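# Fork the loose switch onto the yellow-taped rack rails

## Task

With the fork, carry the unscrewed switch and set it on the rack's rail pair marked by yellow tape, slid all the way in. The rack is free-standing: letting it tilt beyond a small amount counts as failure, and at the end it must sit where it was at the start.

## Robot and tools

Robot: a single six-joint arm (Elite, UR-style chain: shoulder pan, shoulder lift, elbow, wrist 1, wrist 2, wrist 3) carrying a rigid steel lifting fork. The fork has no motor or sensor, so no call has a tool number; a load stays on only through its shape, gravity and friction. There is one arm, so every pose row is for that arm alone. The arm's root sits at (0, 0, +0.094) m in the scene frame, tilted very slightly.

Frame: every position, velocity, Hand target and offset uses the scene frame. Its origin is on the table top under the arm's base, +z is up, and +y is to the left when facing along +x. Turns in offsets pivot about the Hand target's position.

Fork geometry: two blades, each 240 mm long, 30 mm wide, 8 mm thick, 110 mm apart, pointing along the tool point's own -y axis. The tool point (end_effector_position) lies between the blades, halfway along them, on their load-bearing surface. Blade tips are 120 mm from it toward tool -y; the upright back legs are 120 mm toward tool +y. The load faces look along tool -z, so the blades are level when tool +z points straight down. If the blades dip toward their tips, the load slides off. A block juts about 10 cm from the last joint's axis toward tool -y and rotates with the fork. A load makes the tool sag lower and tilt; compare the reported pose with what you sent and correct.

execute_actions(actions, cameras): actions is a list of actions run in order. Each action is a list of up to 15 rows, one per 1/30 s step; a short action repeats its last row until step 15, so every action lasts 0.5 s. A row is 6 numbers in [-1, 1]: dx, dy, dz, rx, ry, rz. These are an offset, not a pose: the target relative to the Hand target as it was when that action began, along scene axes. Every row of an action is measured from that same start, not from the row before; a repeated offset moves the arm further. Scale: 1.0 equals 0.6 m for dx, dy, dz and 180 degrees for the rotation vector rx, ry, rz. A translation longer than 1.0 may be shortened along its direction. An empty actions list returns the state and images from all cameras. cameras: list of names, ["all"], [] or null.

move(target, speed, blend, blocking, cameras): drives the tool point along a straight path. target is one 6-number row (same scale and meaning as above: an offset from the current Hand target) or a list of up to 15 such rows, all counted from that same Hand target. speed is in m/s, 0.002 to 3.2, default 0.25 (rotation up to twice that in rad/s); one number or one per segment. blend, in metres, rounds corners of a list path; 0 (default) stops at each point. blocking=false returns after about 0.5 s while motion continues. The path ignores obstacles, and faster moves overshoot, stray and hit harder. The result adds a move: line ending done (within 3 mm and 2 degrees), off_target, moving, held or fault, plus limits (paced = target clipped, held = steps withheld). done does not mean free of contact.

wait(seconds): 0 to 3600; lets the scene run, a running move continues. stop(): brakes the current move. zoom_image(camera, region): camera is cam_head_left, cam_head_right or cam_wrist; region [x0, y0, x1, y1] in pixels from the top-left, at most 504 by 504, on that camera's latest image. read_manual(section): licence texts only. finished_scene(scene): ends the scene for good; pass the scene number.

Cameras: cam_head_left and cam_head_right are fixed on one bar; cam_wrist rides on the hand. All are 672x504; calibration (intrinsics, distortion, world-to-camera transform) was supplied and may be off by a couple of degrees or millimetres.

Result lines: end_effector_position (m), end_effector_quat_wxyz, linear and angular velocities (left out while joints are near still), Hand target (the last commanded pose after clipping, from which next offsets count), Joint positions, and Joint torques (total drive output, noisy, with offsets; positive means toward a larger joint number). MOTOR HOT, FAULT and OVER-TEMPERATURE FAULT lines report problems.

Behaviour to know: commanded orientation is clipped each step to within 32 degrees of the measured one. Motion lags commands by about 0.15 s. The tool point often stops short of the Hand target; resend a zero offset or the missing distance. Passing close to the base can whip the elbow round, so route around it. Pushing stops only when you command the target back behind the tool point.

Avoid: the arm is stiff, so a target just past a solid contact can cause a fault; contact force near 150 N or joint torque at its limit (pan and lift 293, elbow 133, wrists 49.8 N m, held weight included) halts the arm for 10 s. Long holding, stretching out or pushing against something unreachable heats motors; at 85 °C the brakes lock for 30 to 60 s. Do not drop the switch, release it while moving, slam or hit things, tip the rack or shift it from its start spot, or let anything fall off the table.

Each tool is called after "Request:" in YAML: its name, and indented under it one key for each argument.

## Session

Request:
execute_actions:
  actions: []

Scene clock: 0.00 s.
end_effector_position=(+1.0827, +0.3303, +0.3958) end_effector_quat_wxyz=(+0.492, +0.602, -0.574, +0.259)
Joint positions: [3.577 -0.479 0.353 -0.465 -2.377 -2.362]
Joint velocities: within noise
Joint torques (N m): no reading
Hand target: +1.0827, +0.3303, +0.3958; +0.492, +0.602, -0.574, +0.259

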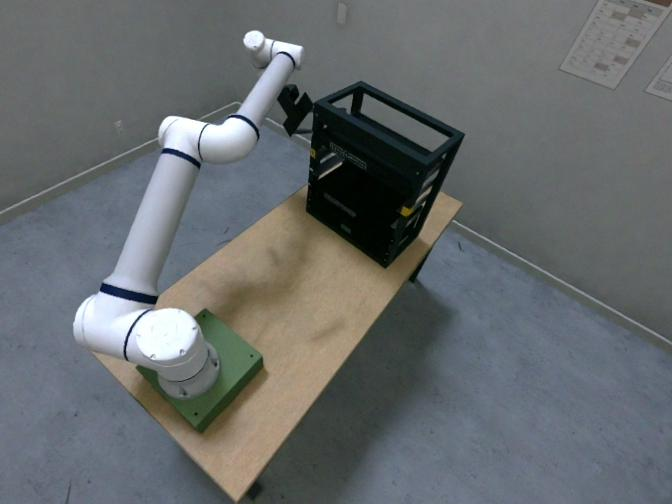

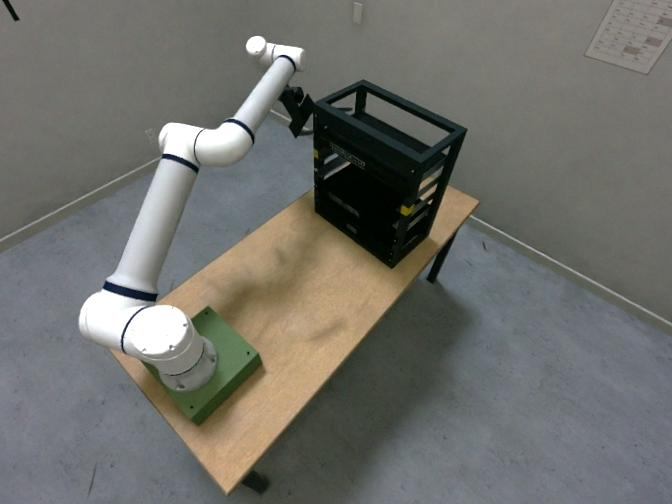

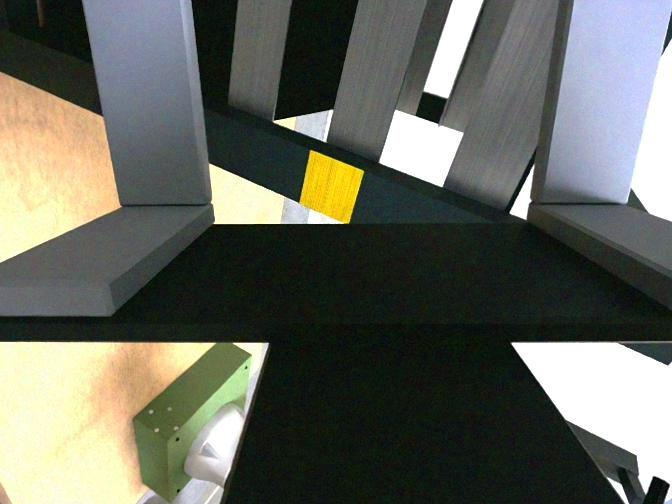

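Request:
zoom_image:
  camera: "cam_head_left"
  region: [270, 60, 490, 280]

Request:
zoom_image:
  camera: "cam_head_right"
  region: [270, 60, 490, 280]

Request:
zoom_image:
  camera: "cam_wrist"
  region: [200, 0, 560, 270]

Scaled by 2.291.

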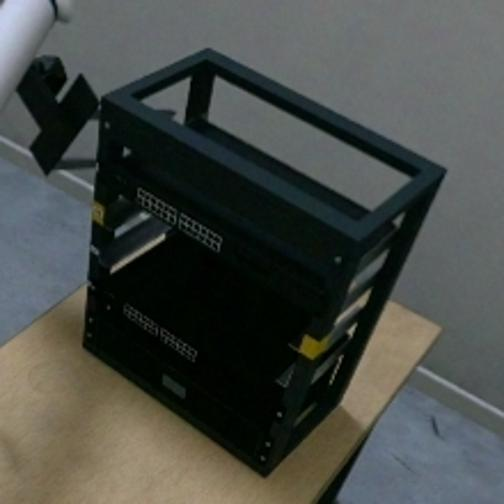

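Scaled by 2.291.

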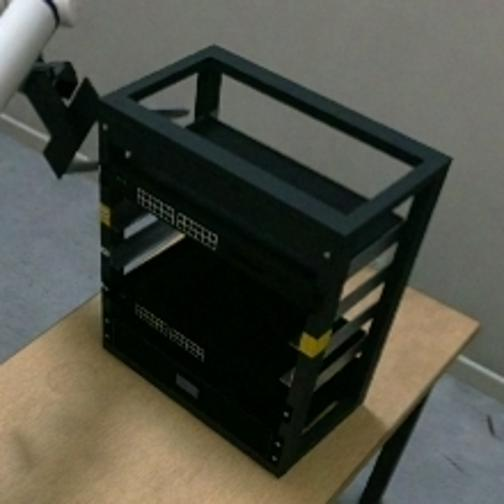

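Scaled by 1.400.

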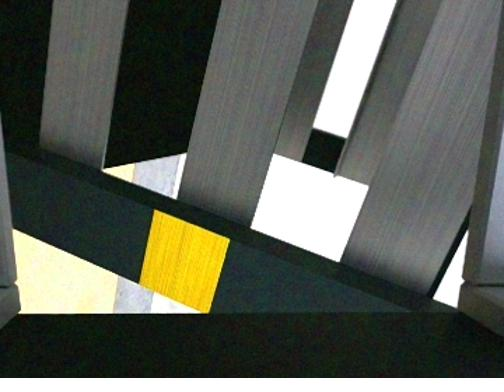

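Request:
zoom_image:
  camera: "cam_head_left"
  region: [296, 90, 376, 230]

Request:
zoom_image:
  camera: "cam_head_left"
  region: [370, 140, 450, 280]

Scaled by 3.600.

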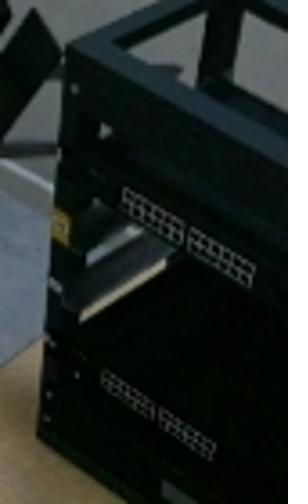

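Scaled by 3.600.

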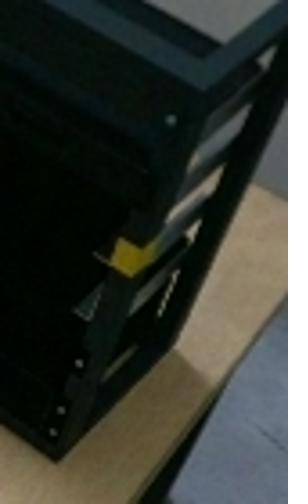

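Request:
move:
  target:
    - [-0.667, 0.117, 0.167, 0, 0, 0]
    - [-0.888, -0.3, 0.25, 0.358, -0.111, -0.0134]
  speed: 0.4
  blend: [0.06, 0]
  cameras: ["all"]

Scene clock: 95.10 s.
end_effector_position=(+0.5499, +0.1503, +0.5458) end_effector_quat_wxyz=(+0.001, +0.707, -0.707, +0.000)
Joint positions: [3.109 -2.063 2.045 -1.538 -1.566 -3.221]
Joint torques (N m): [-22.19 -28.71 -77.54 -5.28 2.27 -1.92]
Hand target: +0.5499, +0.1503, +0.5458; +0.000, +0.707, -0.707, +0.000
Off the commanded pose: 0.000 m, 0 deg.
move: done
cam_wrist: T_world_to_cam=[[-0.01305, -0.99957, -0.02616, 0.18121], [-0.93772, 0.00315, 0.34737, 0.19691], [-0.34714, 0.02907, -0.93736, 0.79258]] pos_world=[0.46215, 0.15747, 0.67927]

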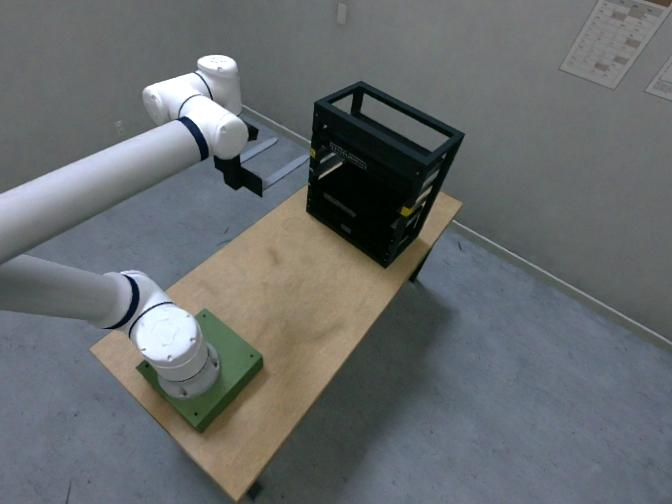

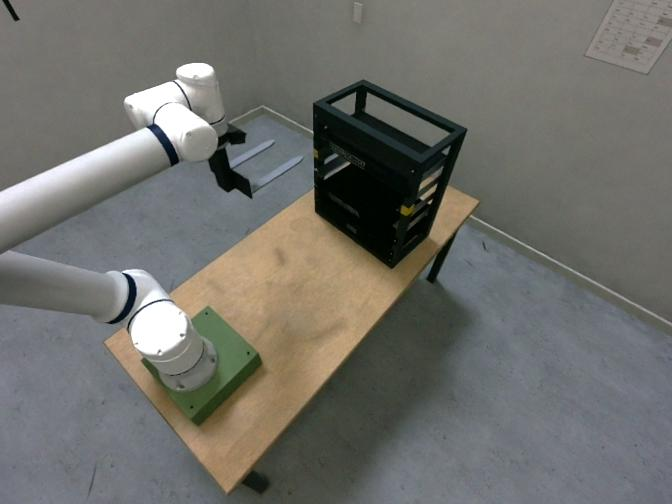

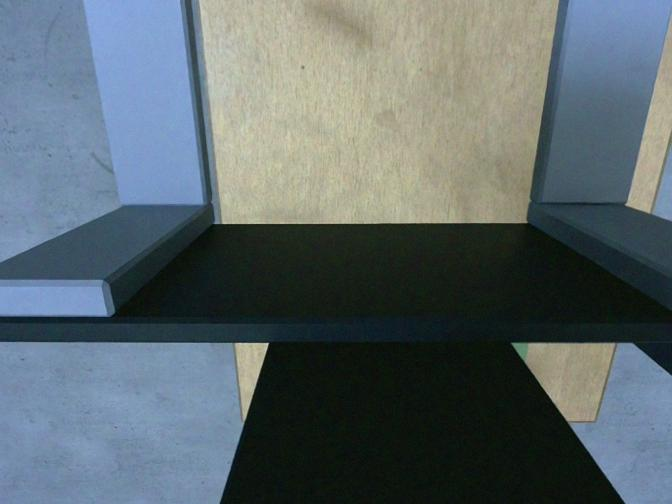

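Request:
move:
  target: [0.097, -0.05, 0.1625, 0, -0.361, 0]
  speed: 0.4
  cameras: ["cam_wrist"]

Scene clock: 114.20 s.
end_effector_position=(+0.6081, +0.1203, +0.6433) end_effector_quat_wxyz=(-0.379, +0.597, -0.597, +0.380)
Joint positions: [2.961 -2.049 2.618 -3.249 -1.364 -3.236]
Joint torques (N m): [10.43 6.47 -68.88 -12.56 -1.84 3.18]
Hand target: +0.6081, +0.1203, +0.6433; -0.379, +0.597, -0.597, +0.380
Off the commanded pose: 0.000 m, 0 deg.
move: done
cam_wrist: T_world_to_cam=[[0.01854, -0.99956, -0.02296, 0.13321], [-0.71151, 0.00295, -0.70267, 0.75568], [0.70243, 0.02936, -0.71115, 0.12125]] pos_world=[0.45004, 0.12737, 0.62028]

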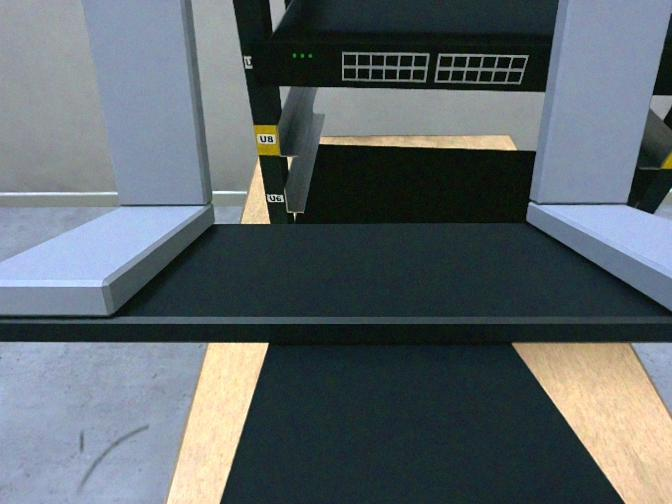

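Request:
zoom_image:
  camera: "cam_wrist"
  region: [190, 0, 550, 240]

Request:
zoom_image:
  camera: "cam_wrist"
  region: [220, 20, 340, 220]

Scaled by 1.400.

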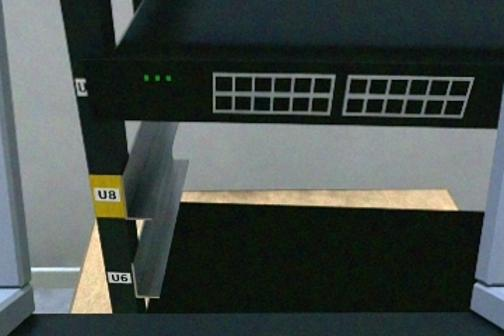

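Scaled by 2.520.

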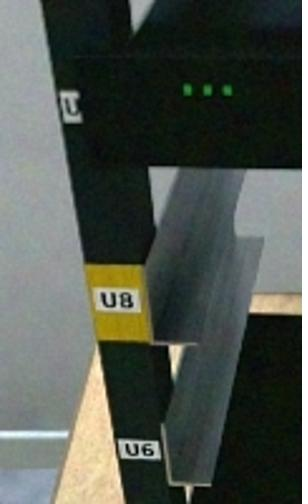

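Request:
move:
  target: [0.1, -0.4, 0.0, 0, 0, 0]
  speed: 0.3
  cameras: ["cam_wrist"]

Request:
zoom_image:
  camera: "cam_wrist"
  region: [190, 0, 550, 240]

Scene clock: 124.30 s.
end_effector_position=(+0.6680, -0.1195, +0.6433) end_effector_quat_wxyz=(-0.379, +0.597, -0.597, +0.380)
Joint positions: [2.337 -1.933 2.546 -3.12 -0.825 -3.598]
Joint torques (N m): [-20.36 -0.91 -90.24 -5.99 5.19 -2.41]
Hand target: +0.6681, -0.1197, +0.6433; -0.379, +0.597, -0.597, +0.380
Off the commanded pose: 0.000 m, 0 deg.
move: done
cam_wrist: T_world_to_cam=[[0.0184, -0.99957, -0.02296, -0.10743], [-0.71131, 0.00305, -0.70287, 0.79904], [0.70263, 0.02927, -0.71095, 0.08598]] pos_world=[0.50993, -0.11233, 0.62028]

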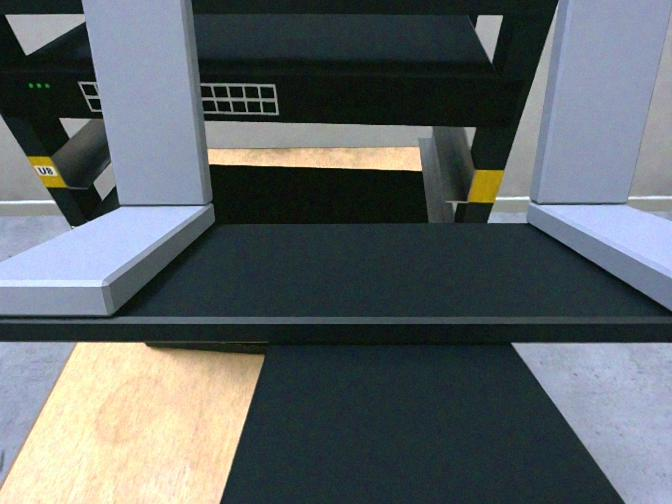

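Scaled by 1.400.

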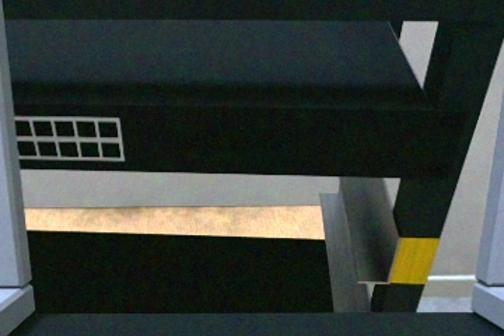

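Request:
move:
  target: [0.0, -0.238, -0.2, 0, 0, 0]
  speed: 0.3
  cameras: ["cam_wrist"]

Request:
zoom_image:
  camera: "cam_wrist"
  region: [200, 0, 540, 230]

Request:
zoom_image:
  camera: "cam_wrist"
  region: [260, 20, 400, 160]

Request:
move:
  target: [0.0, 0.825, 0.0, 0, 0, 0]
  speed: 0.35
  cameras: ["cam_wrist"]

Request:
zoom_image:
  camera: "cam_wrist"
  region: [200, 0, 540, 230]

Request:
zoom_image:
  camera: "cam_wrist"
  region: [260, 20, 400, 160]

Scene clock: 191.40 s.
end_effector_position=(+0.6681, -0.2624, +0.5234) end_effector_quat_wxyz=(-0.379, +0.597, -0.597, +0.380)
Joint positions: [2.107 -1.578 2.565 -3.326 -0.651 -3.823]
Joint torques (N m): [-20.98 -23.75 -67.34 -10.58 6.39 -2.12]
Hand target: +0.6681, -0.2625, +0.5233; -0.379, +0.597, -0.597, +0.380
Off the commanded pose: 0.000 m, 0 deg.
move: done
cam_wrist: T_world_to_cam=[[0.01854, -0.99956, -0.02296, -0.25319], [-0.71141, 0.00295, -0.70277, 0.71518], [0.70253, 0.02936, -0.71105, 0.0049]] pos_world=[0.51004, -0.25533, 0.50028]

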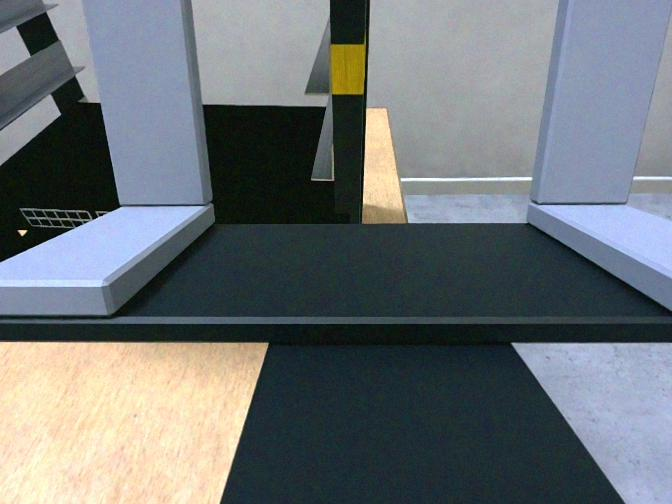

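Scaled by 1.482.

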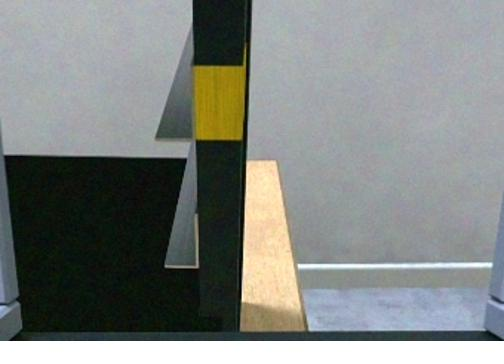

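Scaled by 3.600.

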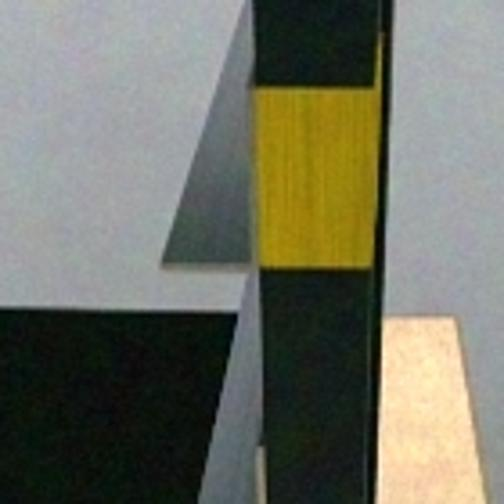

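Scene clock: 193.70 s.
end_effector_position=(+0.6681, +0.2324, +0.5233) end_effector_quat_wxyz=(-0.379, +0.597, -0.597, +0.380)
Joint positions: [3.333 -1.51 2.562 -3.74 -1.699 -3.072]
Joint torques (N m): [8.6 -30.36 -66.3 -7.87 -3.28 3.45]
Hand target: +0.6681, +0.2325, +0.5233; -0.379, +0.597, -0.597, +0.380
Off the commanded pose: 0.000 m, 0 deg.
move: done
cam_wrist: T_world_to_cam=[[0.01861, -0.99957, -0.02289, 0.24142], [-0.71136, 0.00285, -0.70282, 0.71374], [0.70258, 0.02936, -0.711, -0.00968]] pos_world=[0.51004, 0.23957, 0.50028]

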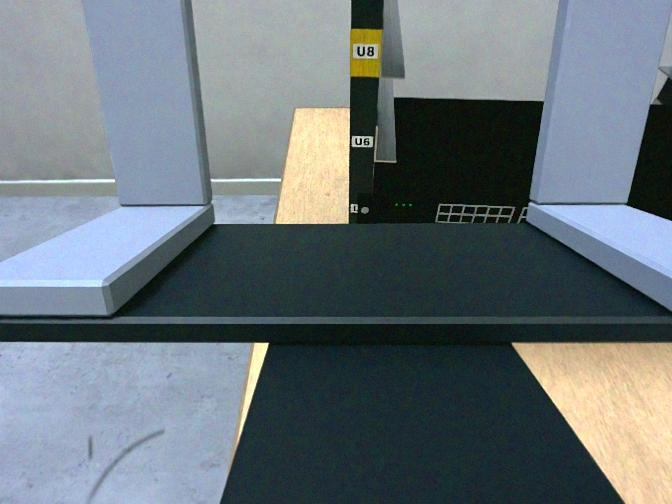

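Scaled by 1.482.

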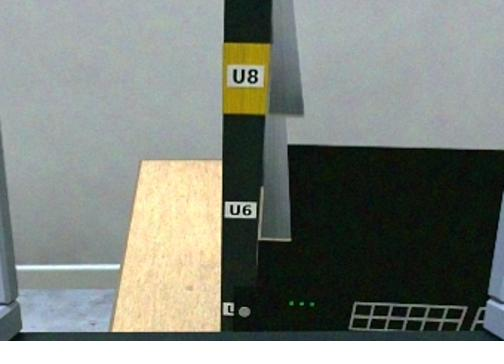

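Scaled by 3.600.

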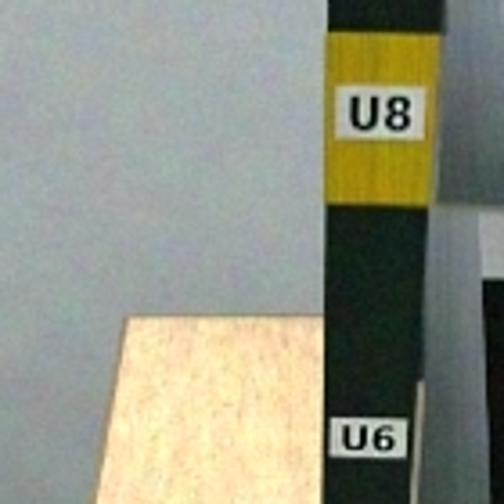

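Request:
zoom_image:
  camera: "cam_wrist"
  region: [60, 190, 280, 350]

Request:
zoom_image:
  camera: "cam_wrist"
  region: [452, 190, 672, 350]

Request:
zoom_image:
  camera: "cam_wrist"
  region: [60, 0, 220, 60]

Request:
zoom_image:
  camera: "cam_wrist"
  region: [520, 0, 672, 60]

Scaled by 2.291.

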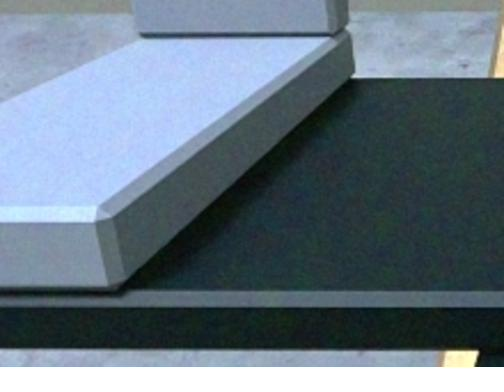

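Scaled by 2.291.

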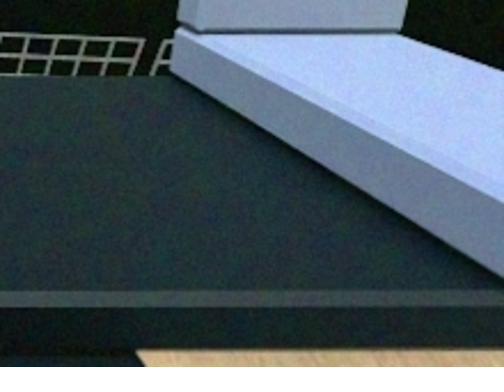

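Scaled by 3.150.

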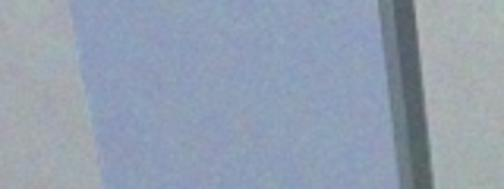

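Scaled by 3.316.

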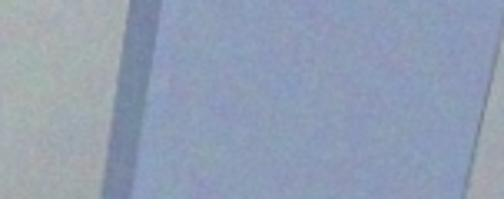

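Request:
move:
  target: [0.064, -0.402, -0.1655, 0.01418, 0.36095, -0.02226]
  speed: 0.3
  cameras: ["all"]

Request:
zoom_image:
  camera: "cam_head_left"
  region: [220, 60, 480, 280]

Request:
zoom_image:
  camera: "cam_head_right"
  region: [220, 60, 480, 280]

Scene clock: 283.00 s.
end_effector_position=(+0.7065, -0.0087, +0.4241) end_effector_quat_wxyz=(+0.000, +0.679, -0.734, +0.000)
Joint positions: [2.867 -1.773 2.085 -1.867 -1.569 -3.384]
Joint torques (N m): [-22.05 -26.15 -98.89 -5.3 -2.05 -2.03]
Hand target: +0.7065, -0.0087, +0.4240; +0.001, +0.679, -0.734, +0.000
Off the commanded pose: 0.000 m, 0 deg.
move: done
cam_wrist: T_world_to_cam=[[-0.09139, -0.99546, -0.02647, 0.07664], [-0.93455, 0.07655, 0.34751, 0.38486], [-0.3439, 0.0565, -0.9373, 0.73528]] pos_world=[0.61954, 0.00529, 0.55747]

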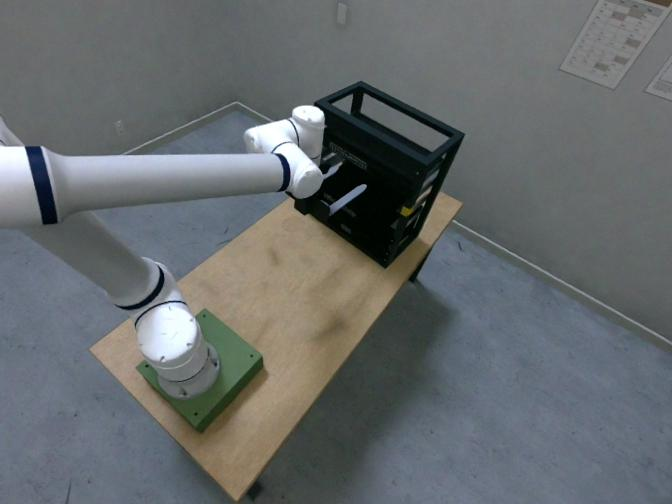

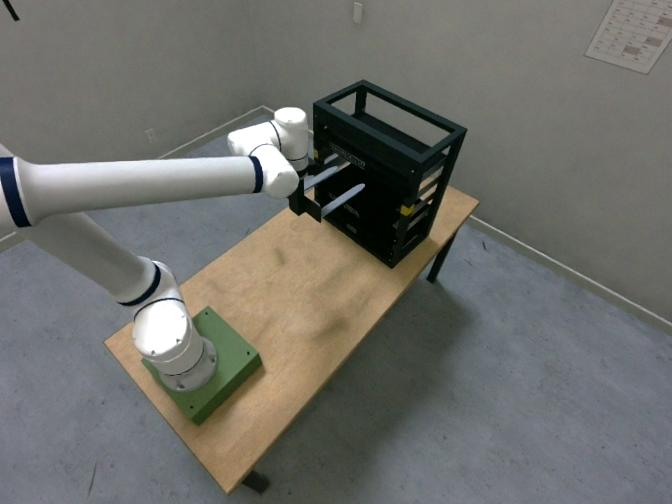

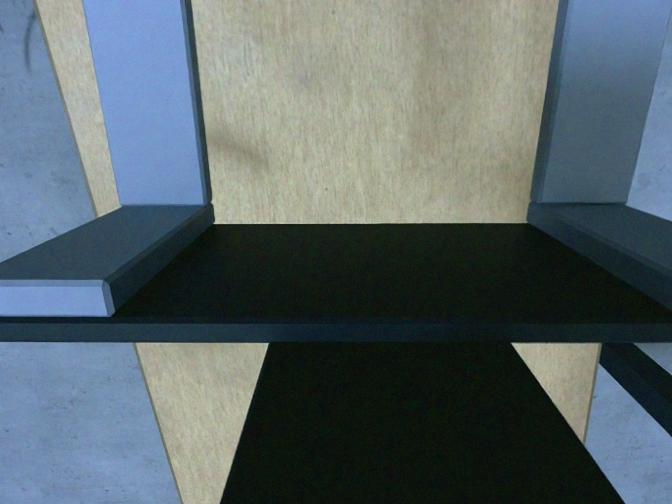

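Scaled by 1.938.

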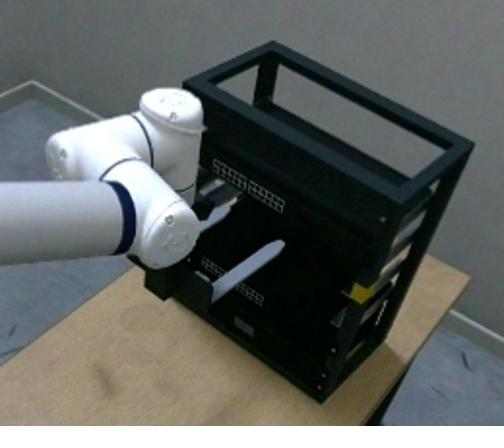

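Scaled by 1.938.

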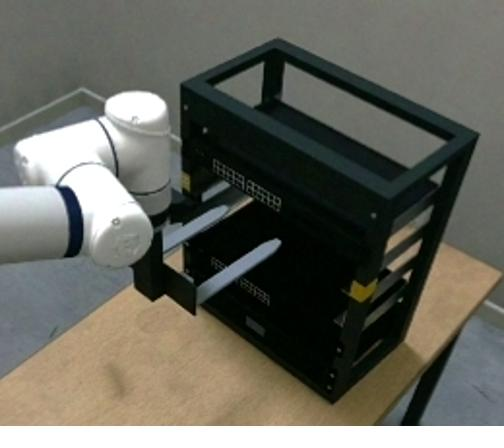

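Request:
zoom_image:
  camera: "cam_head_right"
  region: [380, 110, 480, 260]

Request:
zoom_image:
  camera: "cam_head_left"
  region: [300, 70, 480, 190]

Scaled by 3.360.

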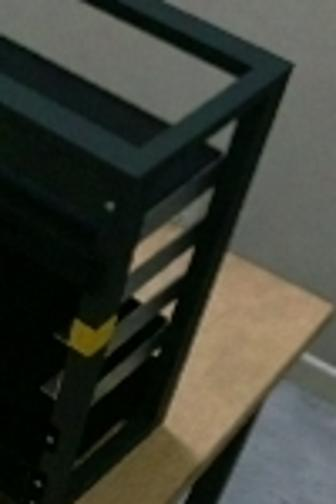

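Scaled by 2.800.

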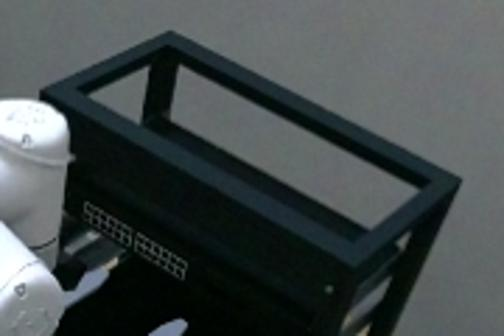

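Request:
move:
  target: [0.3489, -0.0275, -0.0067, 0, 0, 0]
  speed: 0.15
  cameras: ["all"]

Request:
zoom_image:
  camera: "cam_head_left"
  region: [240, 60, 480, 280]

Request:
zoom_image:
  camera: "cam_head_right"
  region: [240, 60, 480, 280]

Scene clock: 323.57 s.
end_effector_position=(+0.9156, -0.0252, +0.4200) end_effector_quat_wxyz=(+0.001, +0.679, -0.734, +0.000)
Joint positions: [2.934 -1.412 1.744 -1.888 -1.568 -3.317]
Joint torques (N m): [9.38 -63.32 -97.57 -5.29 -1.22 3.42]
Hand target: +0.9158, -0.0252, +0.4200; +0.001, +0.679, -0.734, +0.000
Off the commanded pose: 0.000 m, 0 deg.
move: done
cam_wrist: T_world_to_cam=[[-0.0914, -0.99546, -0.02645, 0.07922], [-0.93447, 0.07656, 0.34771, 0.58284], [-0.34411, 0.0565, -0.93723, 0.80454]] pos_world=[0.82874, -0.01121, 0.55347]

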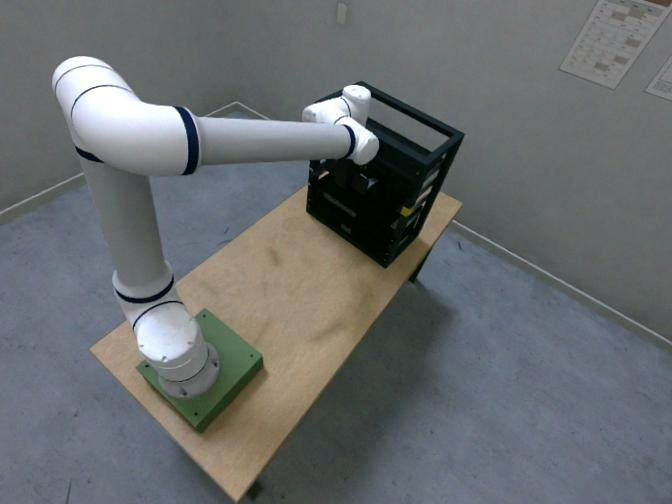

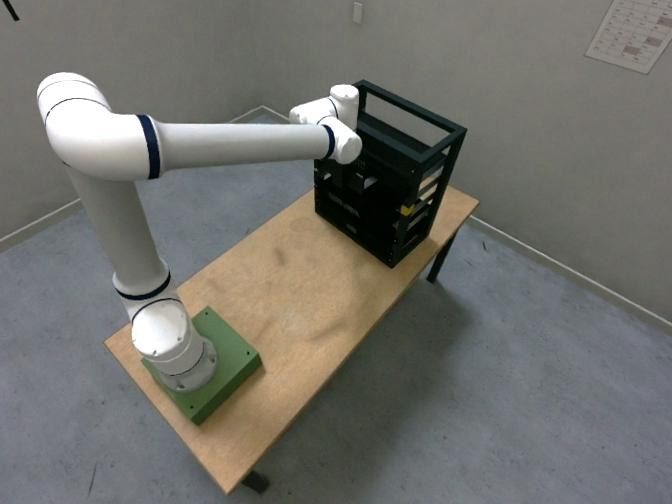

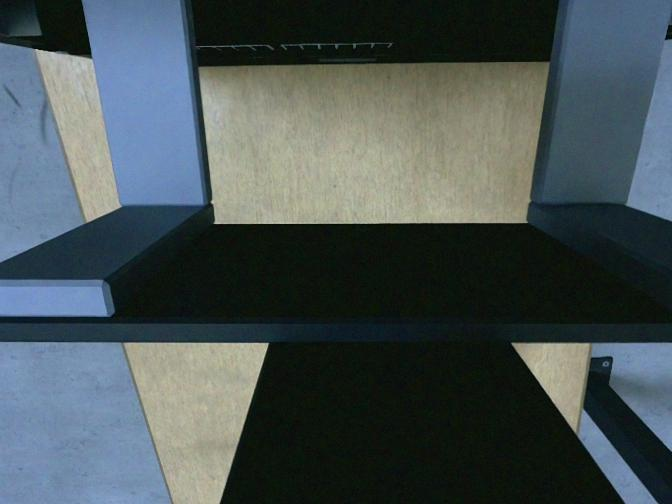

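Scaled by 2.100.

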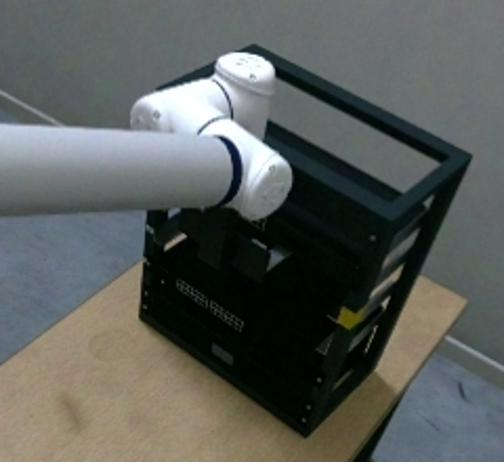

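Scaled by 2.100.

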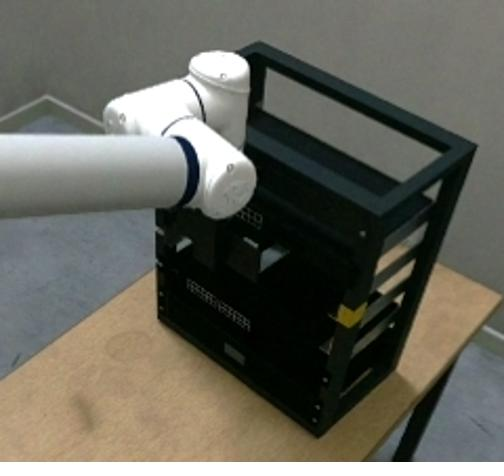

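Request:
zoom_image:
  camera: "cam_wrist"
  region: [190, 0, 390, 90]

Request:
zoom_image:
  camera: "cam_wrist"
  region: [370, 0, 570, 90]

Request:
zoom_image:
  camera: "cam_wrist"
  region: [0, 0, 120, 90]

Request:
zoom_image:
  camera: "cam_wrist"
  region: [552, 0, 672, 90]

Scaled by 2.520.

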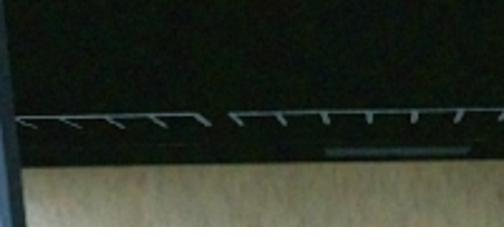

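Scaled by 2.520.

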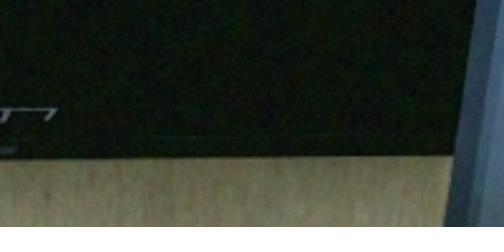

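Scaled by 4.200.

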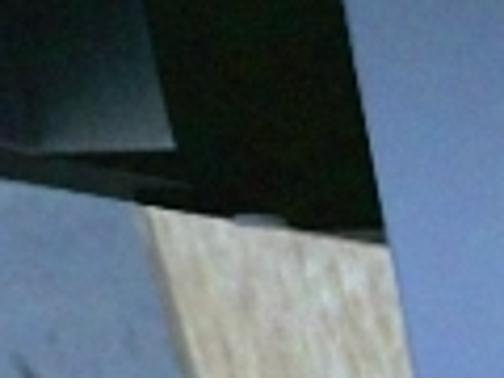

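Scaled by 4.200.

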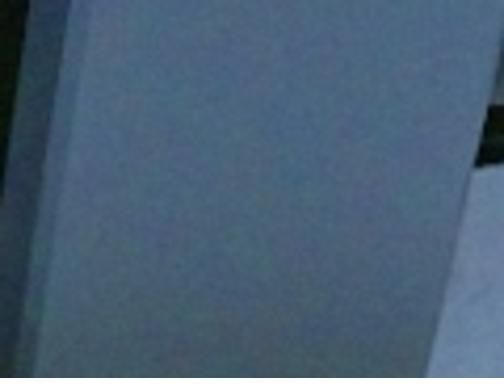

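Request:
move:
  target: [0, 0, 0.0233, 0, 0, 0]
  speed: 0.05

Request:
move:
  target: [0, 0, 0.0058, 0, 0, 0]
  speed: 0.02

Scene clock: 344.23 s.
end_effector_position=(+0.9158, -0.0252, +0.4338) end_effector_quat_wxyz=(+0.001, +0.679, -0.734, +0.000)
Joint positions: [2.934 -1.418 1.727 -1.864 -1.568 -3.317]
Joint torques (N m): [-5.42 -92.3 -98.05 -5.2 -1.23 -0.29]
Hand target: +0.9158, -0.0252, +0.4340; +0.001, +0.679, -0.734, +0.000
Off the commanded pose: 0.000 m, 0 deg.
move: done

Scene clock: 344.73 s.
end_effector_position=(+0.9158, -0.0252, +0.4373) end_effector_quat_wxyz=(+0.001, +0.679, -0.734, +0.000)
Joint positions: [2.934 -1.42 1.722 -1.858 -1.568 -3.317]
Joint torques (N m): [-14.41 -93.16 -99.57 -4.76 -1.32 -1.54]
Hand target: +0.9158, -0.0252, +0.4375; +0.001, +0.679, -0.734, +0.000
Off the commanded pose: 0.000 m, 0 deg.
move: done

Request:
move:
  target: [0, 0, 0.005, 0, 0, 0]
  speed: 0.02

Scene clock: 346.73 s.
end_effector_position=(+0.9158, -0.0252, +0.4403) end_effector_quat_wxyz=(+0.001, +0.679, -0.734, +0.000)
Joint positions: [2.934 -1.421 1.718 -1.852 -1.568 -3.317]
Joint torques (N m): [-15.8 -108.88 -121.51 -10.89 -1.44 -1.44]
Hand target: +0.9158, -0.0252, +0.4405; +0.001, +0.679, -0.734, +0.000
Off the commanded pose: 0.000 m, 0 deg.
move: done

Request:
move:
  target: [0, 0, 0.0042, 0, 0, 0]
  speed: 0.02

Scene clock: 349.73 s.
end_effector_position=(+0.9158, -0.0252, +0.4428) end_effector_quat_wxyz=(+0.001, +0.679, -0.734, +0.000)
Joint positions: [2.934 -1.422 1.715 -1.848 -1.568 -3.317]
Joint torques (N m): [-16.35 -127.96 -142.04 -18.01 0.39 -1.51]
Hand target: +0.9158, -0.0252, +0.4430; +0.001, +0.679, -0.734, +0.000
Off the commanded pose: 0.000 m, 0 deg.
move: done

Request:
move:
  target: [0, 0, 0.0033, 0, 0, 0]
  speed: 0.02
  cameras: ["all"]

Scene clock: 355.50 s.
end_effector_position=(+0.9158, -0.0252, +0.4449) end_effector_quat_wxyz=(+0.001, +0.679, -0.734, +0.000)
Joint positions: [2.934 -1.423 1.712 -1.844 -1.568 -3.317]
Joint torques (N m): [-17.61 -127.7 -142.78 -18.46 2.45 -1.71]
Hand target: +0.9158, -0.0252, +0.4450; +0.001, +0.679, -0.734, +0.000
Off the commanded pose: 0.000 m, 0 deg.
move: done
cam_wrist: T_world_to_cam=[[-0.0914, -0.99546, -0.02645, 0.0799], [-0.93443, 0.07655, 0.34783, 0.57426], [-0.34423, 0.0565, -0.93718, 0.82802]] pos_world=[0.82894, -0.01121, 0.57837]

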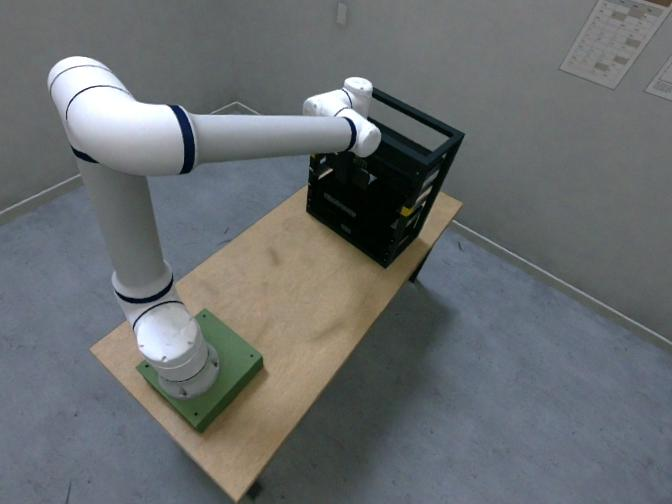

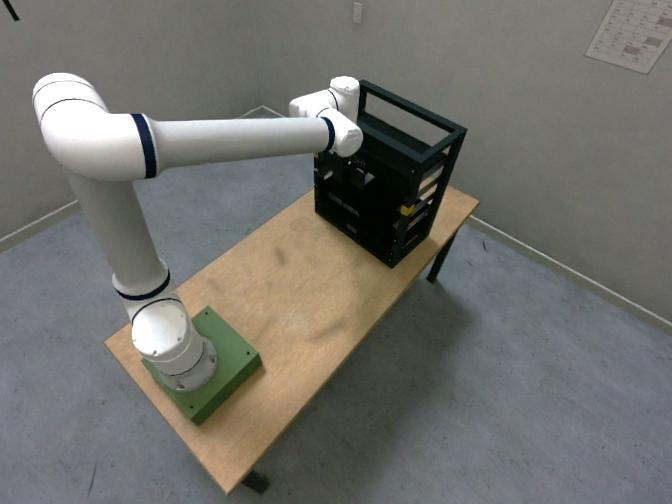

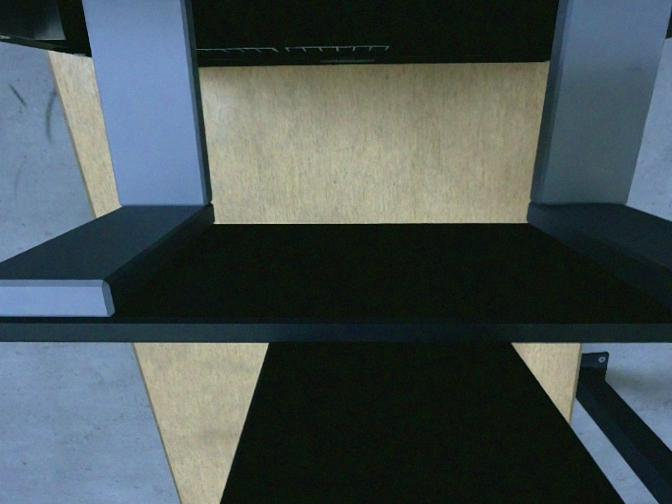

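Request:
move:
  target:
    - [0, 0, 0.0092, 0, 0, 0]
    - [-0.04, 0.003, 0.0092, 0, 0, 0]
  speed: 0.05
  cameras: ["all"]

Request:
zoom_image:
  camera: "cam_head_left"
  region: [290, 60, 480, 280]

Scene clock: 361.33 s.
end_effector_position=(+0.8920, -0.0234, +0.4505) end_effector_quat_wxyz=(+0.001, +0.679, -0.734, +0.000)
Joint positions: [2.928 -1.465 1.749 -1.839 -1.568 -3.323]
Joint torques (N m): [-23.44 -120.53 -118.34 -23.4 -0.6 -1.98]
Hand target: +0.8918, -0.0234, +0.4505; +0.001, +0.679, -0.734, +0.000
Off the commanded pose: 0.000 m, 0 deg.
move: done
cam_wrist: T_world_to_cam=[[-0.0914, -0.99546, -0.02645, 0.07966], [-0.93444, 0.07655, 0.3478, 0.54997], [-0.3442, 0.0565, -0.9372, 0.82495]] pos_world=[0.80514, -0.00941, 0.58397]

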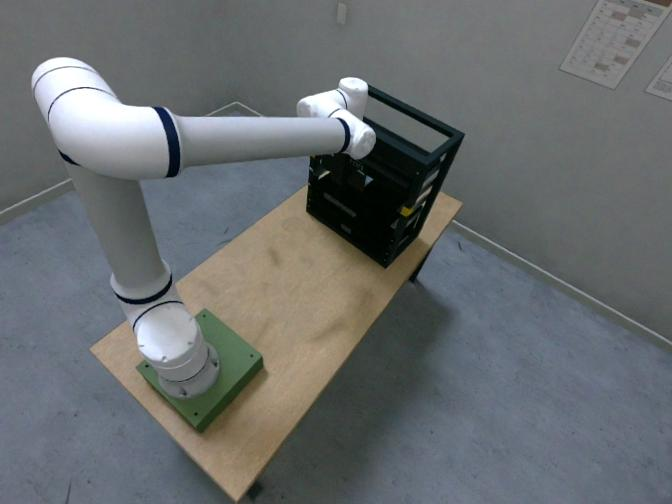

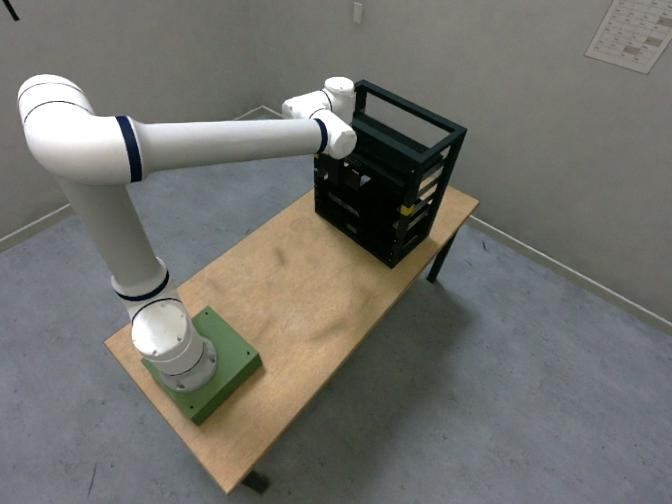

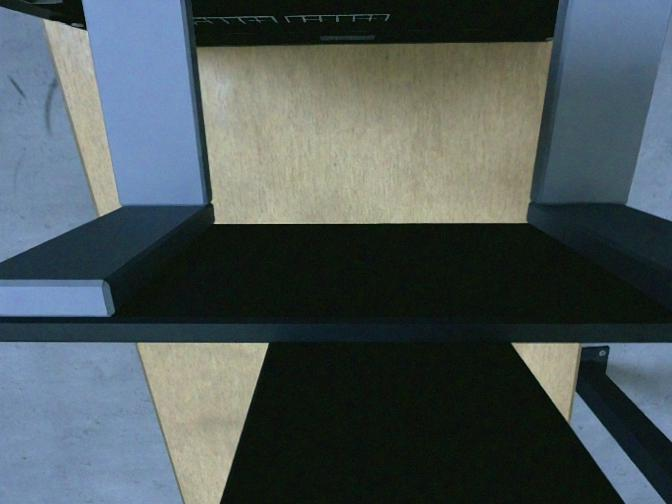

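Scaled by 2.291.

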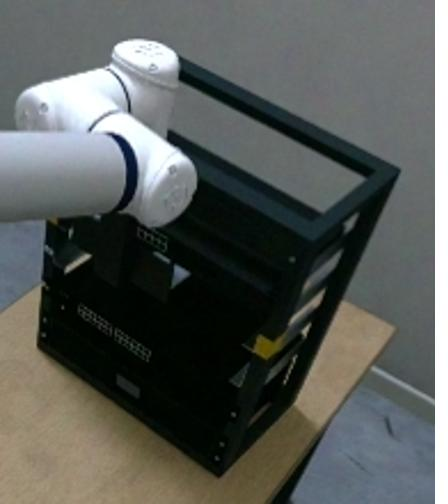

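Request:
move:
  target: [-0.46, 0.0345, 0, 0, 0, 0]
  speed: 0.15
  cameras: ["all"]

Request:
zoom_image:
  camera: "cam_head_left"
  region: [200, 60, 480, 300]

Request:
zoom_image:
  camera: "cam_head_right"
  region: [200, 60, 480, 300]

Scene clock: 366.90 s.
end_effector_position=(+0.6160, -0.0027, +0.4505) end_effector_quat_wxyz=(+0.001, +0.679, -0.734, +0.000)
Joint positions: [2.816 -1.964 2.163 -1.754 -1.57 -3.435]
Joint torques (N m): [-22.08 -59.37 -121.39 -18.12 4.36 -2.32]
Hand target: +0.6158, -0.0027, +0.4505; +0.001, +0.679, -0.734, +0.000
Off the commanded pose: 0.000 m, 0 deg.
move: done
cam_wrist: T_world_to_cam=[[-0.0914, -0.99546, -0.02645, 0.07504], [-0.93443, 0.07655, 0.34783, 0.29045], [-0.34423, 0.0565, -0.93718, 0.72879]] pos_world=[0.52914, 0.01129, 0.58397]

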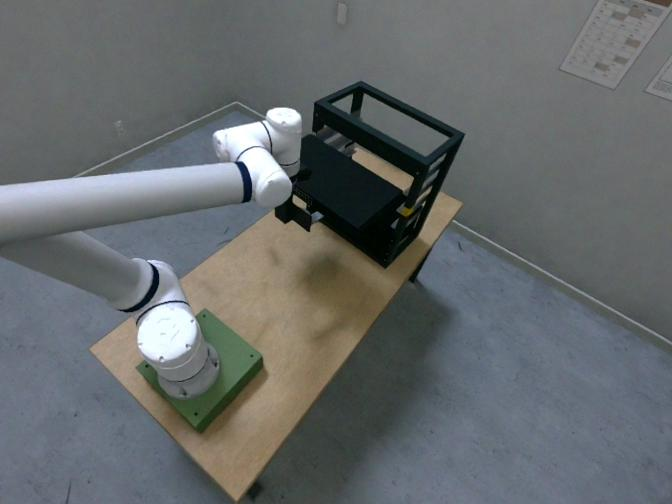

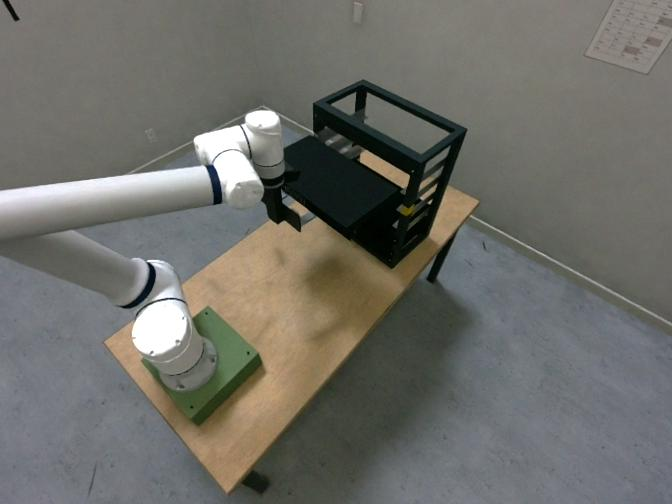

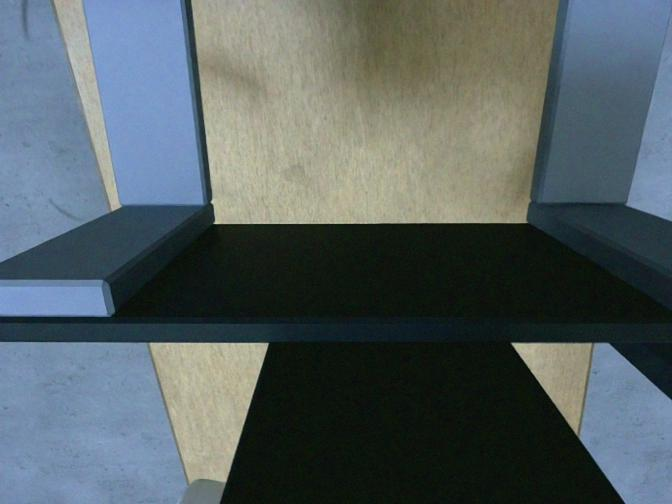

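Scaled by 1.800.

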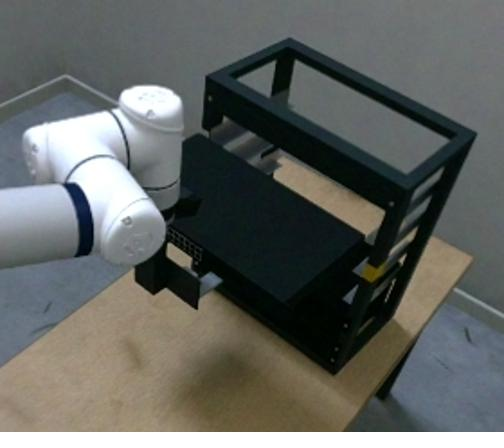

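Scaled by 1.800.

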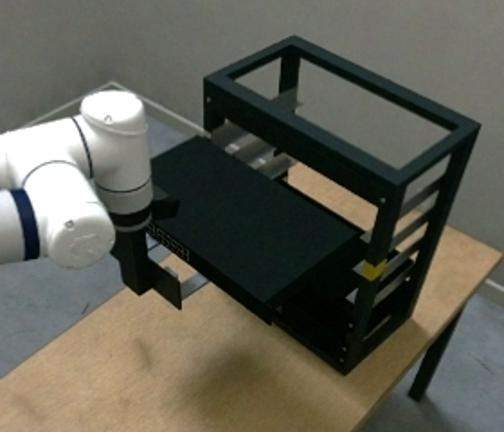

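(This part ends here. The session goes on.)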